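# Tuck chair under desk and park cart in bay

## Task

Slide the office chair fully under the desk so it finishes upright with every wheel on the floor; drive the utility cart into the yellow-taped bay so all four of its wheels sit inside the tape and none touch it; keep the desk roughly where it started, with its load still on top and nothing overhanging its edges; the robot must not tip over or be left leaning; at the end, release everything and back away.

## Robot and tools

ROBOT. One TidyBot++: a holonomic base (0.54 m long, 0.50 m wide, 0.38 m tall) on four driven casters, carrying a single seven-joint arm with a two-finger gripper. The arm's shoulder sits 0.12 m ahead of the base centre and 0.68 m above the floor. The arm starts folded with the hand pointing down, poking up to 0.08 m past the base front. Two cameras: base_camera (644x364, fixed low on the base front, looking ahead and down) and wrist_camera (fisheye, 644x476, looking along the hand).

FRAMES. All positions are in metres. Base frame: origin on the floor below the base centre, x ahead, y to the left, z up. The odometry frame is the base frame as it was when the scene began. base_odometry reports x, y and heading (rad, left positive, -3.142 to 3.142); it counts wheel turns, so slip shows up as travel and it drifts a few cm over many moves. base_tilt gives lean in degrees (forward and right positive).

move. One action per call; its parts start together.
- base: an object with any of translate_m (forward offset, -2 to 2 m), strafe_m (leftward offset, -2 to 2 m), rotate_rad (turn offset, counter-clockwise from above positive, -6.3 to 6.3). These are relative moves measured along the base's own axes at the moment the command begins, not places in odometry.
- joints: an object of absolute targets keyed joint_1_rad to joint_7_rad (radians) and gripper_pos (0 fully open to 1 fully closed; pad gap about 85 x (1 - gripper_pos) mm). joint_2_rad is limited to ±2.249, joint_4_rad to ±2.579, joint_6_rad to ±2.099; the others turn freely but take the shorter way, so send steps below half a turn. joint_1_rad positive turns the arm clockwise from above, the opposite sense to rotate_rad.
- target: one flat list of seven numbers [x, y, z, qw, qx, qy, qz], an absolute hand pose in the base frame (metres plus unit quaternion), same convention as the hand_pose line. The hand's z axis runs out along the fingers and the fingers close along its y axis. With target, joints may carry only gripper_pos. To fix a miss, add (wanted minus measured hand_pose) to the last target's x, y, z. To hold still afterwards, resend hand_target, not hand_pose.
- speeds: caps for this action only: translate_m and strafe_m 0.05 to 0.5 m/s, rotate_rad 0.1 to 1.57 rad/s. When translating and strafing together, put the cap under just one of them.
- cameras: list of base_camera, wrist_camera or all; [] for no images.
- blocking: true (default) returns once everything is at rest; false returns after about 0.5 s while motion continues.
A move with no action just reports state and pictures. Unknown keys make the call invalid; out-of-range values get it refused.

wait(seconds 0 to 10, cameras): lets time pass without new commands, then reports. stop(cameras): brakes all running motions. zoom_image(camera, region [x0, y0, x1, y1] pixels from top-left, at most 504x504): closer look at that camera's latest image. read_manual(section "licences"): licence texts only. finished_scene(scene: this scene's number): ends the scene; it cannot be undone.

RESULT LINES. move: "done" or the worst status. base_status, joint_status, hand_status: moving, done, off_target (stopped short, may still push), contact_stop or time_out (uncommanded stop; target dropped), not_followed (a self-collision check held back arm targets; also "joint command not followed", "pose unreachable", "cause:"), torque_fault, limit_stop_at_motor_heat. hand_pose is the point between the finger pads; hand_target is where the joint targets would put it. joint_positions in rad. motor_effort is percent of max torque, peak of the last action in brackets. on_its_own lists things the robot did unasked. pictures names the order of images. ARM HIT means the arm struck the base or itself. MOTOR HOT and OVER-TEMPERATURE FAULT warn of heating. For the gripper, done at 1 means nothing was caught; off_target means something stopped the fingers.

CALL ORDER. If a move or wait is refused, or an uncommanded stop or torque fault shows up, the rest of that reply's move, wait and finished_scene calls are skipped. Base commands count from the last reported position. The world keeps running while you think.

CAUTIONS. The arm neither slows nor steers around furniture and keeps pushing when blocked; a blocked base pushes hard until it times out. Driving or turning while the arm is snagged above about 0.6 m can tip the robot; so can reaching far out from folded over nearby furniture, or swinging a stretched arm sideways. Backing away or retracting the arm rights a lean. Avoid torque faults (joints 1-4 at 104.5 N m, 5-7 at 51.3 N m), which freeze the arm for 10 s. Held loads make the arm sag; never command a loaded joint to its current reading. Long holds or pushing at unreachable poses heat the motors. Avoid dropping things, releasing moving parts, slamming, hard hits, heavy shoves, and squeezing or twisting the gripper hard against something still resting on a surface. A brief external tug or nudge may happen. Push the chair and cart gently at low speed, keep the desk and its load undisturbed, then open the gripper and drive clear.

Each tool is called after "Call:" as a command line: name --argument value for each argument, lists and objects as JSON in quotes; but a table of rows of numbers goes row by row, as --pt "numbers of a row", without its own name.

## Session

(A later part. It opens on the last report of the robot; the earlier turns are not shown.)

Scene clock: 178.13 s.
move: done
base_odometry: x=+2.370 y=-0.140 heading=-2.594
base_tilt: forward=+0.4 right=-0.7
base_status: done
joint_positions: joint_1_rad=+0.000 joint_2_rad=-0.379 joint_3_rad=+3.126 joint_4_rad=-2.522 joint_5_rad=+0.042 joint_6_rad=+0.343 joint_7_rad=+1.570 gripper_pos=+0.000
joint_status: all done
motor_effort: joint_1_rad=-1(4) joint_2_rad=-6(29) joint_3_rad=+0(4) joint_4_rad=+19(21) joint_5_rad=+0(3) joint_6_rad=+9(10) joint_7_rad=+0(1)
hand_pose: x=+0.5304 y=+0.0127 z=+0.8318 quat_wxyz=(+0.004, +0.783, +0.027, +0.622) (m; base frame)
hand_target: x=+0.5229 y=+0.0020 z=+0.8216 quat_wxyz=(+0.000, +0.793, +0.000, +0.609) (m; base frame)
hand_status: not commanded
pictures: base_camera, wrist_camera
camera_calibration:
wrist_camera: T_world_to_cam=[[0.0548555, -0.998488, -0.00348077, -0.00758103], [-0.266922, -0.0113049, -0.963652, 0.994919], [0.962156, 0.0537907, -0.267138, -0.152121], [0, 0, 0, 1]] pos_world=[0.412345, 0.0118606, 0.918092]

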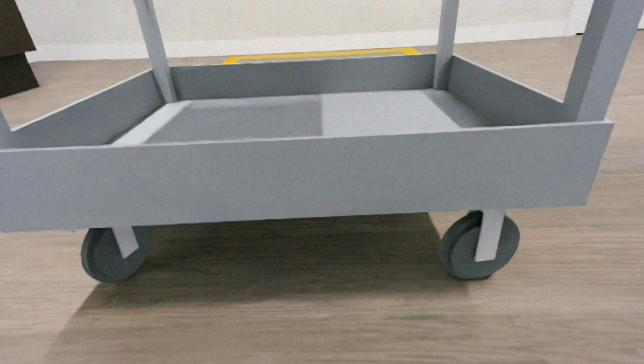

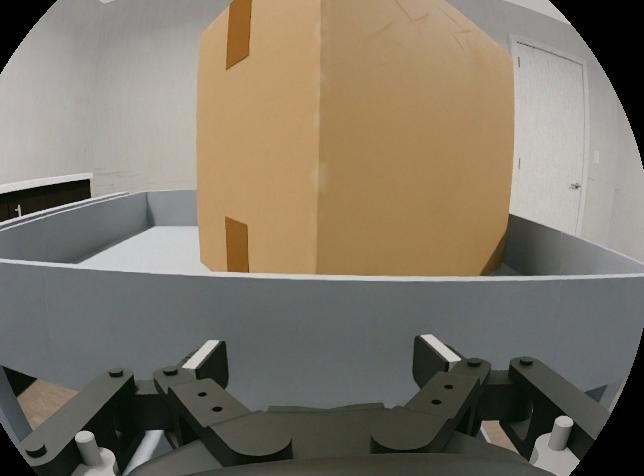

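Call:
move --base '{"translate_m":-0.1,"strafe_m":0.06}' --joints '{"joint_6_rad":-0.6}' --cameras '[]'

Call:
move --joints '{"joint_1_rad":3.1}' --cameras '[]'

Call:
move --joints '{"joint_2_rad":0}' --base '{"translate_m":0.29}' --speeds '{"translate_m":0.1}'

Call:
move --base '{"translate_m":0.6}' --speeds '{"translate_m":0.15}'

Scene clock: 191.10 s.
move: done
base_odometry: x=+2.487 y=-0.139 heading=-2.594
base_tilt: forward=+0.4 right=-0.8
base_status: done
joint_positions: joint_1_rad=+0.000 joint_2_rad=-0.386 joint_3_rad=+3.126 joint_4_rad=-2.532 joint_5_rad=+0.042 joint_6_rad=-0.561 joint_7_rad=+1.570 gripper_pos=+0.000
joint_status: all done
motor_effort: joint_1_rad=+0(1) joint_2_rad=-3(7) joint_3_rad=+0(1) joint_4_rad=+16(19) joint_5_rad=+1(1) joint_6_rad=+5(9) joint_7_rad=+0(1)
hand_pose: x=+0.3554 y=-0.0025 z=+0.6183 quat_wxyz=(+0.016, +0.976, +0.023, +0.216) (m; base frame)
hand_target: x=+0.3459 y=+0.0016 z=+0.6166 quat_wxyz=(+0.000, +0.979, +0.000, +0.203) (m; base frame)
hand_status: not commanded
pictures: none
No camera images: "cameras" was empty.

Scene clock: 195.00 s.
move: done
base_odometry: x=+2.487 y=-0.139 heading=-2.594
base_tilt: forward=+0.4 right=-0.7
base_status: not commanded
joint_positions: joint_1_rad=+3.082 joint_2_rad=-0.386 joint_3_rad=+3.126 joint_4_rad=-2.532 joint_5_rad=+0.042 joint_6_rad=-0.562 joint_7_rad=+1.570 gripper_pos=+0.000
joint_status: all done
motor_effort: joint_1_rad=+0(2) joint_2_rad=-2(3) joint_3_rad=+0(1) joint_4_rad=+17(17) joint_5_rad=-1(1) joint_6_rad=+5(5) joint_7_rad=+0(1)
hand_pose: x=-0.1169 y=-0.0115 z=+0.6181 quat_wxyz=(+0.215, +0.051, -0.975, -0.010) (m; base frame)
hand_target: x=-0.1077 y=-0.0111 z=+0.6166 quat_wxyz=(+0.203, +0.021, -0.979, +0.004) (m; base frame)
hand_status: not commanded
pictures: none
No camera images: "cameras" was empty.

Scene clock: 198.47 s.
move: done
base_odometry: x=+2.240 y=-0.291 heading=-2.594
base_tilt: forward=+0.4 right=-0.8
base_status: done
joint_positions: joint_1_rad=+3.083 joint_2_rad=-0.014 joint_3_rad=+3.126 joint_4_rad=-2.532 joint_5_rad=+0.042 joint_6_rad=-0.568 joint_7_rad=+1.570 gripper_pos=+0.000
joint_status: all done
motor_effort: joint_1_rad=+0(1) joint_2_rad=-10(11) joint_3_rad=-1(1) joint_4_rad=+10(16) joint_5_rad=+1(1) joint_6_rad=+1(4) joint_7_rad=+0(0)
hand_pose: x=-0.0756 y=-0.0089 z=+0.5365 quat_wxyz=(+0.028, +0.054, -0.998, -0.011) (m; base frame)
hand_target: x=-0.0649 y=-0.0093 z=+0.5339 quat_wxyz=(+0.006, +0.021, -1.000, +0.000) (m; base frame)
hand_status: not commanded
pictures: base_camera, wrist_camera
camera_calibration:
wrist_camera: T_world_to_cam=[[-0.0708572, 0.997477, -0.00437015, 0.0117161], [0.997381, 0.0707853, -0.0148566, 0.135681], [-0.0145098, -0.0054114, -0.99988, 0.672052], [0, 0, 0, 1]] pos_world=[-0.124744, -0.017654, 0.674039]

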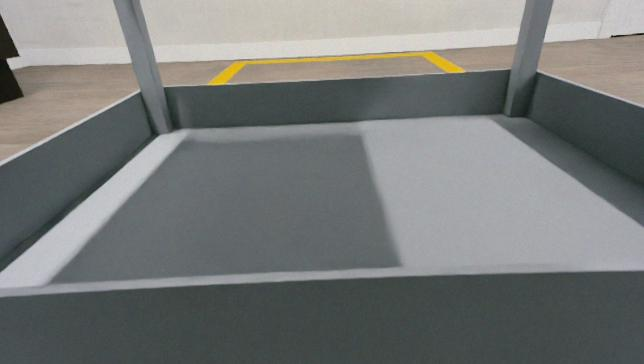

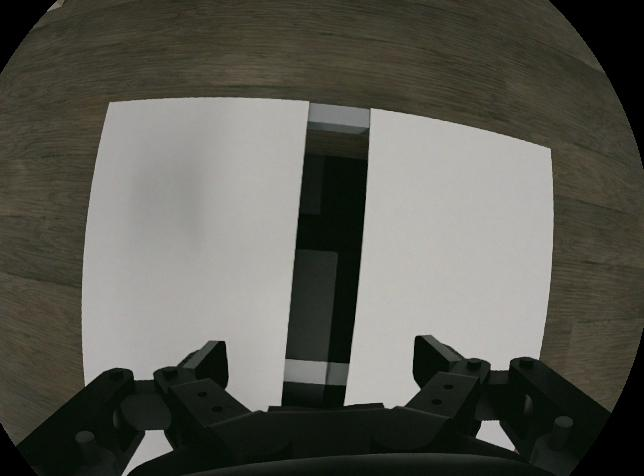

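Scene clock: 203.07 s.
move: done
base_odometry: x=+1.728 y=-0.603 heading=-2.594
base_tilt: forward=+0.4 right=-0.8
base_status: done
joint_positions: joint_1_rad=+3.084 joint_2_rad=-0.009 joint_3_rad=+3.126 joint_4_rad=-2.532 joint_5_rad=+0.042 joint_6_rad=-0.571 joint_7_rad=+1.570 gripper_pos=+0.000
joint_status: not commanded
motor_effort: joint_1_rad=+0(1) joint_2_rad=-10(12) joint_3_rad=-1(1) joint_4_rad=+10(12) joint_5_rad=+0(1) joint_6_rad=+1(2) joint_7_rad=+0(1)
hand_pose: x=-0.0740 y=-0.0085 z=+0.5356 quat_wxyz=(+0.024, +0.054, -0.998, -0.011) (m; base frame)
hand_target: x=-0.0649 y=-0.0093 z=+0.5339 quat_wxyz=(+0.006, +0.021, -1.000, +0.000) (m; base frame)
hand_status: not commanded
pictures: base_camera, wrist_camera
camera_calibration:
wrist_camera: T_world_to_cam=[[-0.0698053, 0.997551, -0.00432493, 0.011571], [0.997539, 0.0697749, -0.00683127, 0.129704], [-0.00651277, -0.00479114, -0.999967, 0.671805], [0, 0, 0, 1]] pos_world=[-0.124201, -0.017374, 0.672719]

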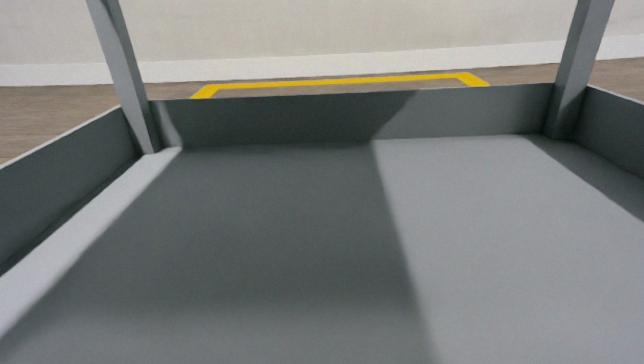

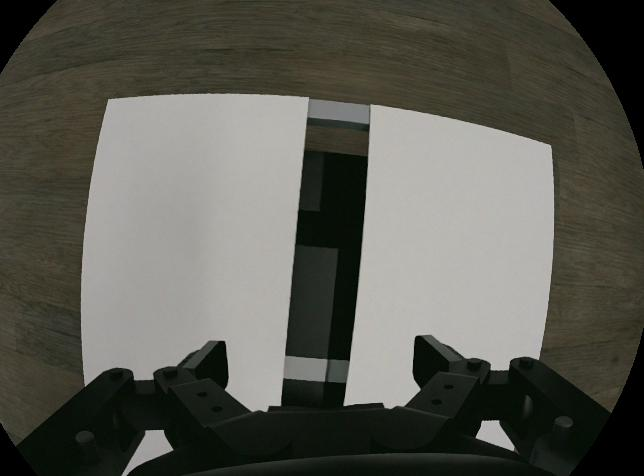

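Call:
move --base '{"translate_m":0.72}' --speeds '{"translate_m":0.15}' --cameras '[]'

Call:
move --base '{"translate_m":-0.5}' --speeds '{"translate_m":0.3}' --cameras '["base_camera"]'

Scene clock: 215.30 s.
move: done
base_odometry: x=+1.114 y=-0.977 heading=-2.594
base_tilt: forward=+0.4 right=-0.7
base_status: done
joint_positions: joint_1_rad=+3.084 joint_2_rad=-0.008 joint_3_rad=+3.126 joint_4_rad=-2.533 joint_5_rad=+0.042 joint_6_rad=-0.574 joint_7_rad=+1.570 gripper_pos=+0.000
joint_status: not commanded
motor_effort: joint_1_rad=-1(1) joint_2_rad=-10(12) joint_3_rad=-1(1) joint_4_rad=+10(12) joint_5_rad=+0(2) joint_6_rad=+1(2) joint_7_rad=+0(1)
hand_pose: x=-0.0725 y=-0.0084 z=+0.5351 quat_wxyz=(+0.022, +0.054, -0.998, -0.011) (m; base frame)
hand_target: x=-0.0649 y=-0.0093 z=+0.5339 quat_wxyz=(+0.006, +0.021, -1.000, +0.000) (m; base frame)
hand_status: not commanded
pictures: none
No camera images: "cameras" was empty.

Scene clock: 217.93 s.
move: done
base_odometry: x=+1.541 y=-0.717 heading=-2.594
base_tilt: forward=+0.4 right=-0.7
base_status: done
joint_positions: joint_1_rad=+3.084 joint_2_rad=-0.004 joint_3_rad=+3.126 joint_4_rad=-2.533 joint_5_rad=+0.042 joint_6_rad=-0.576 joint_7_rad=+1.570 gripper_pos=+0.000
joint_status: not commanded
motor_effort: joint_1_rad=+0(1) joint_2_rad=-10(12) joint_3_rad=-1(1) joint_4_rad=+10(12) joint_5_rad=+1(1) joint_6_rad=+1(2) joint_7_rad=+0(0)
hand_pose: x=-0.0714 y=-0.0082 z=+0.5344 quat_wxyz=(+0.019, +0.054, -0.998, -0.011) (m; base frame)
hand_target: x=-0.0649 y=-0.0093 z=+0.5339 quat_wxyz=(+0.006, +0.021, -1.000, +0.000) (m; base frame)
hand_status: not commanded
pictures: base_camera

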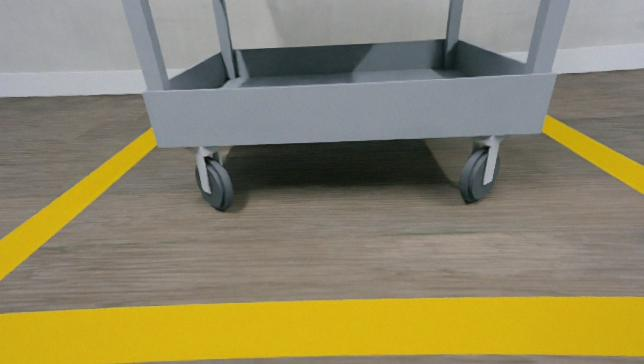

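Call:
move --base '{"strafe_m":-0.745,"rotate_rad":-1.609}' --cameras '["base_camera"]'

Call:
move --joints '{"joint_1_rad":0.0,"joint_2_rad":0.487,"joint_3_rad":3.14,"joint_4_rad":-2.41,"joint_5_rad":0,"joint_6_rad":1.33,"joint_7_rad":1.57,"gripper_pos":1}'

Scene clock: 227.77 s.
move: done
base_odometry: x=+1.153 y=-0.081 heading=+2.080
base_tilt: forward=+0.4 right=-0.7
base_status: done
joint_positions: joint_1_rad=+3.086 joint_2_rad=-0.004 joint_3_rad=+3.126 joint_4_rad=-2.533 joint_5_rad=+0.042 joint_6_rad=-0.576 joint_7_rad=+1.570 gripper_pos=+0.000
joint_status: not commanded
motor_effort: joint_1_rad=+0(1) joint_2_rad=-10(11) joint_3_rad=-1(2) joint_4_rad=+10(12) joint_5_rad=+0(1) joint_6_rad=+1(2) joint_7_rad=+0(1)
hand_pose: x=-0.0713 y=-0.0078 z=+0.5344 quat_wxyz=(+0.019, +0.053, -0.998, -0.011) (m; base frame)
hand_target: x=-0.0649 y=-0.0093 z=+0.5339 quat_wxyz=(+0.006, +0.021, -1.000, +0.000) (m; base frame)
hand_status: not commanded
pictures: base_camera

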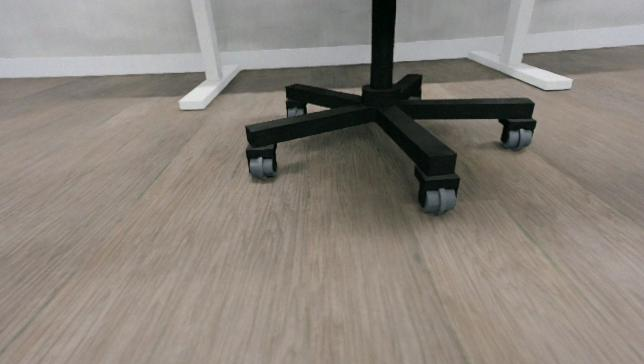

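Scene clock: 231.67 s.
move: done
base_odometry: x=+1.153 y=-0.081 heading=+2.080
base_tilt: forward=+0.4 right=-0.8
base_status: not commanded
joint_positions: joint_1_rad=+0.014 joint_2_rad=+0.469 joint_3_rad=+3.126 joint_4_rad=-2.426 joint_5_rad=+0.042 joint_6_rad=+1.298 joint_7_rad=+1.570 gripper_pos=+0.999
joint_status: all done
motor_effort: joint_1_rad=+0(2) joint_2_rad=-28(28) joint_3_rad=-1(3) joint_4_rad=+9(11) joint_5_rad=-1(2) joint_6_rad=+9(10) joint_7_rad=+0(1)
hand_pose: x=+0.6967 y=+0.0137 z=+0.7444 quat_wxyz=(-0.013, +0.716, +0.016, +0.698) (m; base frame)
hand_target: x=+0.7033 y=+0.0021 z=+0.7498 quat_wxyz=(-0.001, +0.706, +0.000, +0.708) (m; base frame)
hand_status: not commanded
pictures: base_camera, wrist_camera
camera_calibration:
wrist_camera: T_world_to_cam=[[0.0669878, -0.997059, -0.037217, 0.000593764], [-0.0680552, 0.0326479, -0.997147, 0.840888], [0.99543, 0.0693295, -0.0656681, -0.508895], [0, 0, 0, 1]] pos_world=[0.563757, 0.00842021, 0.805093]

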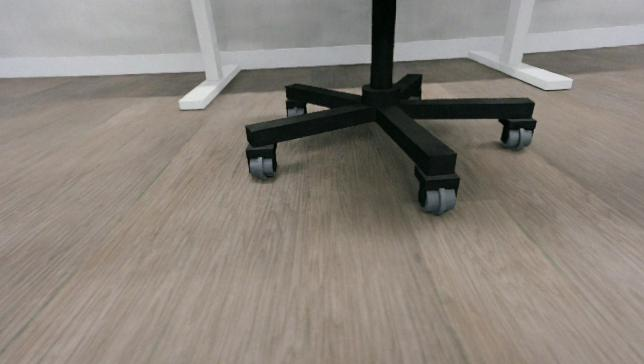

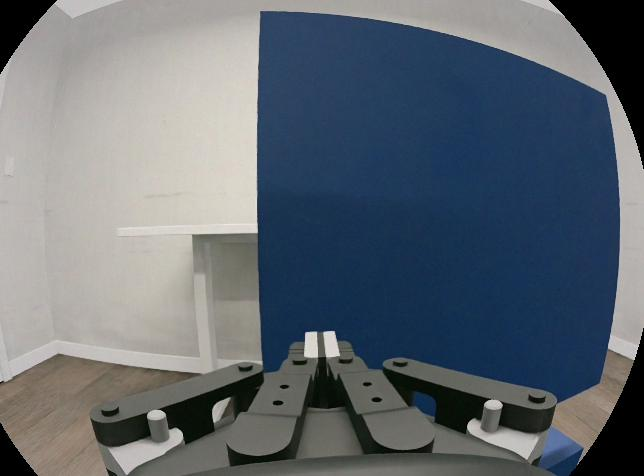

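Call:
move --base '{"strafe_m":-0.12}' --cameras '[]'

Call:
move --base '{"translate_m":0.45}' --speeds '{"translate_m":0.12}'

Scene clock: 241.03 s.
move: done
base_odometry: x=+1.258 y=-0.022 heading=+2.080
base_tilt: forward=+0.4 right=-0.8
base_status: done
joint_positions: joint_1_rad=+0.009 joint_2_rad=+0.471 joint_3_rad=+3.129 joint_4_rad=-2.425 joint_5_rad=+0.039 joint_6_rad=+1.303 joint_7_rad=+1.570 gripper_pos=+0.999
joint_status: not commanded
motor_effort: joint_1_rad=-1(4) joint_2_rad=-27(28) joint_3_rad=-1(3) joint_4_rad=+10(10) joint_5_rad=+0(2) joint_6_rad=+9(9) joint_7_rad=+0(1)
hand_pose: x=+0.6972 y=+0.0142 z=+0.7449 quat_wxyz=(-0.013, +0.715, +0.016, +0.699) (m; base frame)
hand_target: x=+0.7033 y=+0.0021 z=+0.7498 quat_wxyz=(-0.001, +0.706, +0.000, +0.708) (m; base frame)
hand_status: not commanded
pictures: none
No camera images: "cameras" was empty.

Scene clock: 245.40 s.
move: done
base_odometry: x=+1.038 y=+0.371 heading=+2.080
base_tilt: forward=+0.4 right=-0.8
base_status: done
joint_positions: joint_1_rad=+0.004 joint_2_rad=+0.480 joint_3_rad=+3.129 joint_4_rad=-2.418 joint_5_rad=+0.038 joint_6_rad=+1.317 joint_7_rad=+1.570 gripper_pos=+0.999
joint_status: not commanded
motor_effort: joint_1_rad=+0(2) joint_2_rad=-27(29) joint_3_rad=-1(2) joint_4_rad=+10(22) joint_5_rad=+0(3) joint_6_rad=+9(10) joint_7_rad=+0(1)
hand_pose: x=+0.7001 y=+0.0164 z=+0.7469 quat_wxyz=(-0.014, +0.710, +0.017, +0.704) (m; base frame)
hand_target: x=+0.7033 y=+0.0021 z=+0.7498 quat_wxyz=(-0.001, +0.706, +0.000, +0.708) (m; base frame)
hand_status: not commanded
pictures: base_camera, wrist_camera
camera_calibration:
wrist_camera: T_world_to_cam=[[0.0703101, -0.996861, -0.036403, 0.000162668], [-0.0523023, 0.0327591, -0.998094, 0.833226], [0.996153, 0.07208, -0.0498348, -0.524651], [0, 0, 0, 1]] pos_world=[0.566201, 0.0106833, 0.805498]

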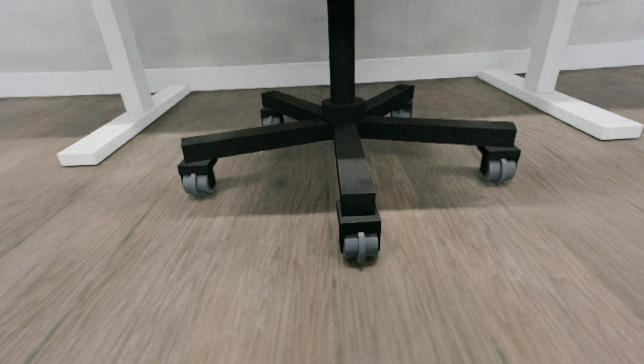

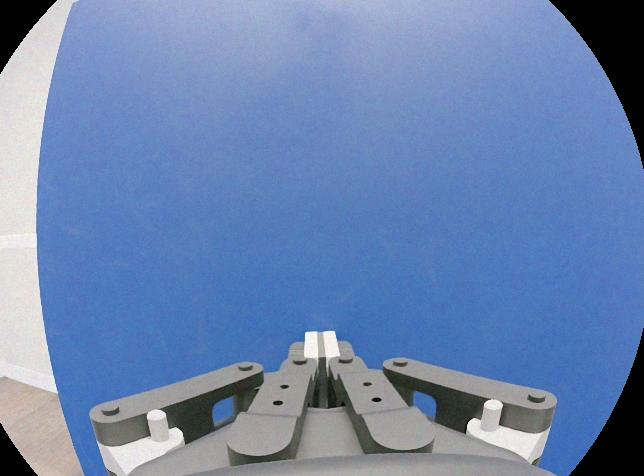

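Call:
move --base '{"translate_m":0.2}' --speeds '{"translate_m":0.08}'

Scene clock: 250.97 s.
move: done
base_odometry: x=+0.941 y=+0.545 heading=+2.080
base_tilt: forward=+0.4 right=-0.7
base_status: done
joint_positions: joint_1_rad=+0.003 joint_2_rad=+0.478 joint_3_rad=+3.129 joint_4_rad=-2.424 joint_5_rad=+0.037 joint_6_rad=+1.327 joint_7_rad=+1.570 gripper_pos=+0.999
joint_status: not commanded
motor_effort: joint_1_rad=+0(2) joint_2_rad=-27(29) joint_3_rad=-1(1) joint_4_rad=+10(17) joint_5_rad=+0(3) joint_6_rad=+9(10) joint_7_rad=+0(0)
hand_pose: x=+0.6979 y=+0.0167 z=+0.7487 quat_wxyz=(-0.015, +0.708, +0.016, +0.705) (m; base frame)
hand_target: x=+0.7033 y=+0.0021 z=+0.7498 quat_wxyz=(-0.001, +0.706, +0.000, +0.708) (m; base frame)
hand_status: not commanded
pictures: base_camera, wrist_camera
camera_calibration:
wrist_camera: T_world_to_cam=[[0.0706093, -0.996828, -0.0367197, 0.000805044], [-0.0467816, 0.0334618, -0.998345, 0.831227], [0.996406, 0.0722102, -0.0442705, -0.526719], [0, 0, 0, 1]] pos_world=[0.563655, 0.0110226, 0.806563]

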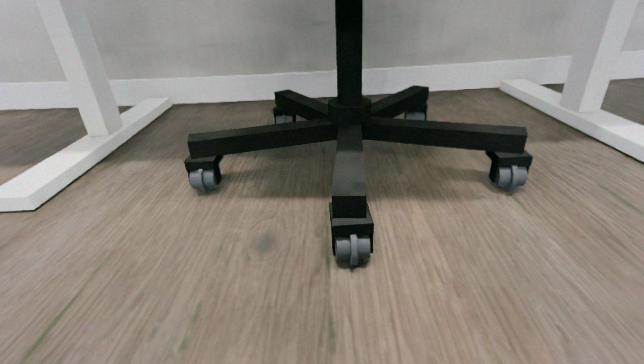

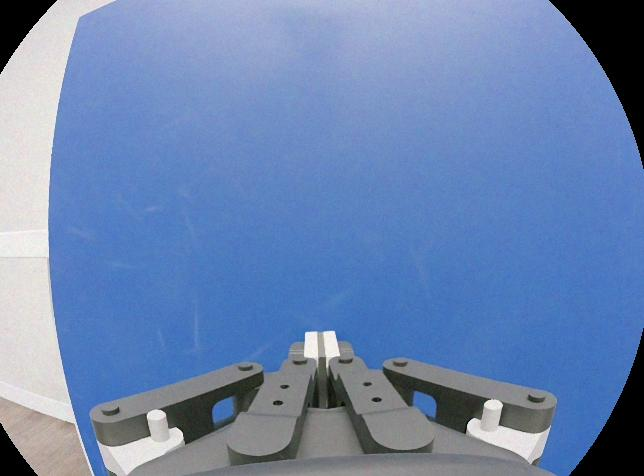

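Call:
move --base '{"translate_m":0.05}' --speeds '{"translate_m":0.05}'

Scene clock: 255.87 s.
move: done
base_odometry: x=+0.917 y=+0.589 heading=+2.080
base_tilt: forward=+0.4 right=-0.8
base_status: done
joint_positions: joint_1_rad=+0.010 joint_2_rad=+0.449 joint_3_rad=+3.134 joint_4_rad=-2.510 joint_5_rad=+0.021 joint_6_rad=+1.341 joint_7_rad=+1.570 gripper_pos=+0.999
joint_status: not commanded
motor_effort: joint_1_rad=-4(6) joint_2_rad=-18(28) joint_3_rad=-3(5) joint_4_rad=+27(30) joint_5_rad=+3(4) joint_6_rad=+7(10) joint_7_rad=+0(1)
hand_pose: x=+0.6694 y=+0.0055 z=+0.7370 quat_wxyz=(-0.006, +0.724, +0.006, +0.690) (m; base frame)
hand_target: x=+0.7033 y=+0.0021 z=+0.7498 quat_wxyz=(-0.001, +0.706, +0.000, +0.708) (m; base frame)
hand_status: not commanded
pictures: base_camera, wrist_camera
camera_calibration:
wrist_camera: T_world_to_cam=[[0.0418316, -0.998307, -0.0404013, 0.0131355], [-0.0889973, 0.0365528, -0.995361, 0.844593], [0.995153, 0.0452332, -0.0873176, -0.46531], [0, 0, 0, 1]] pos_world=[0.537672, 0.00328849, 0.800576]

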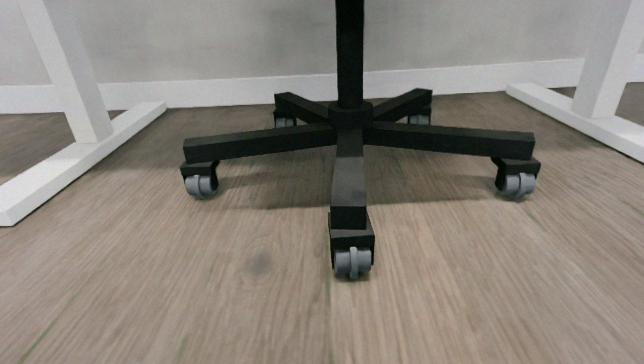

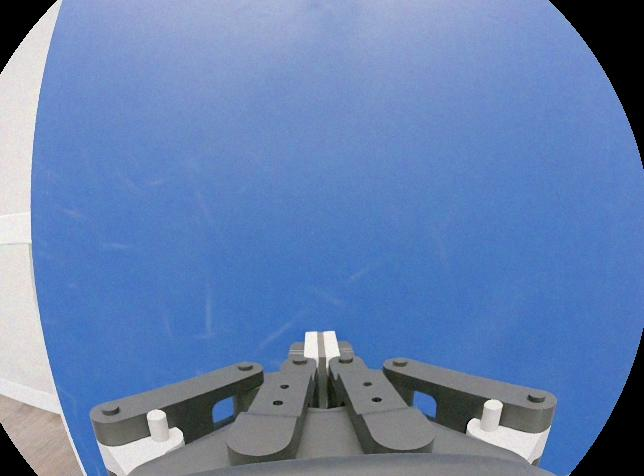

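Call:
move --base '{"translate_m":-0.6}' --speeds '{"translate_m":0.2}'

Scene clock: 262.50 s.
move: done
base_odometry: x=+1.210 y=+0.065 heading=+2.080
base_tilt: forward=+0.4 right=-0.7
base_status: done
joint_positions: joint_1_rad=+0.009 joint_2_rad=+0.489 joint_3_rad=+3.134 joint_4_rad=-2.409 joint_5_rad=+0.021 joint_6_rad=+1.338 joint_7_rad=+1.570 gripper_pos=+0.999
joint_status: not commanded
motor_effort: joint_1_rad=+0(3) joint_2_rad=-28(31) joint_3_rad=-1(3) joint_4_rad=+10(25) joint_5_rad=+1(2) joint_6_rad=+9(11) joint_7_rad=+0(1)
hand_pose: x=+0.7037 y=+0.0058 z=+0.7520 quat_wxyz=(-0.006, +0.703, +0.006, +0.711) (m; base frame)
hand_target: x=+0.7033 y=+0.0021 z=+0.7498 quat_wxyz=(-0.001, +0.706, +0.000, +0.708) (m; base frame)
hand_status: not commanded
pictures: base_camera, wrist_camera
camera_calibration:
wrist_camera: T_world_to_cam=[[0.0448524, -0.998276, -0.0378602, 0.00861323], [-0.0300317, 0.0365338, -0.998881, 0.823713], [0.998542, 0.0459392, -0.0283412, -0.54489], [0, 0, 0, 1]] pos_world=[0.568447, 0.00353685, 0.807675]

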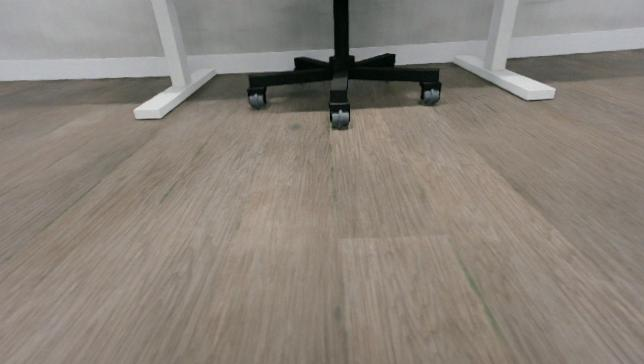

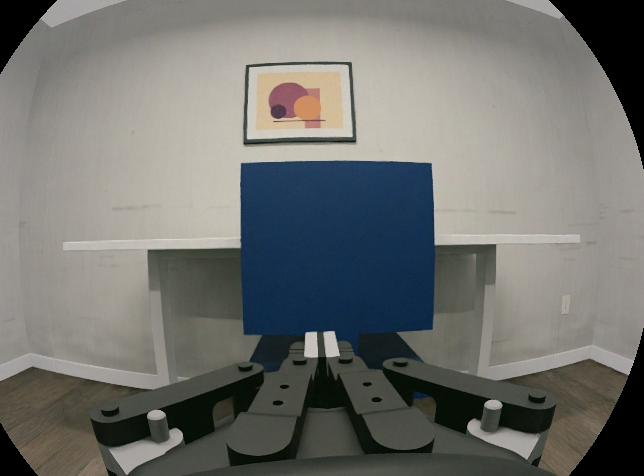

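Call:
finished_scene --scene 2

The scene is finished: the task was done.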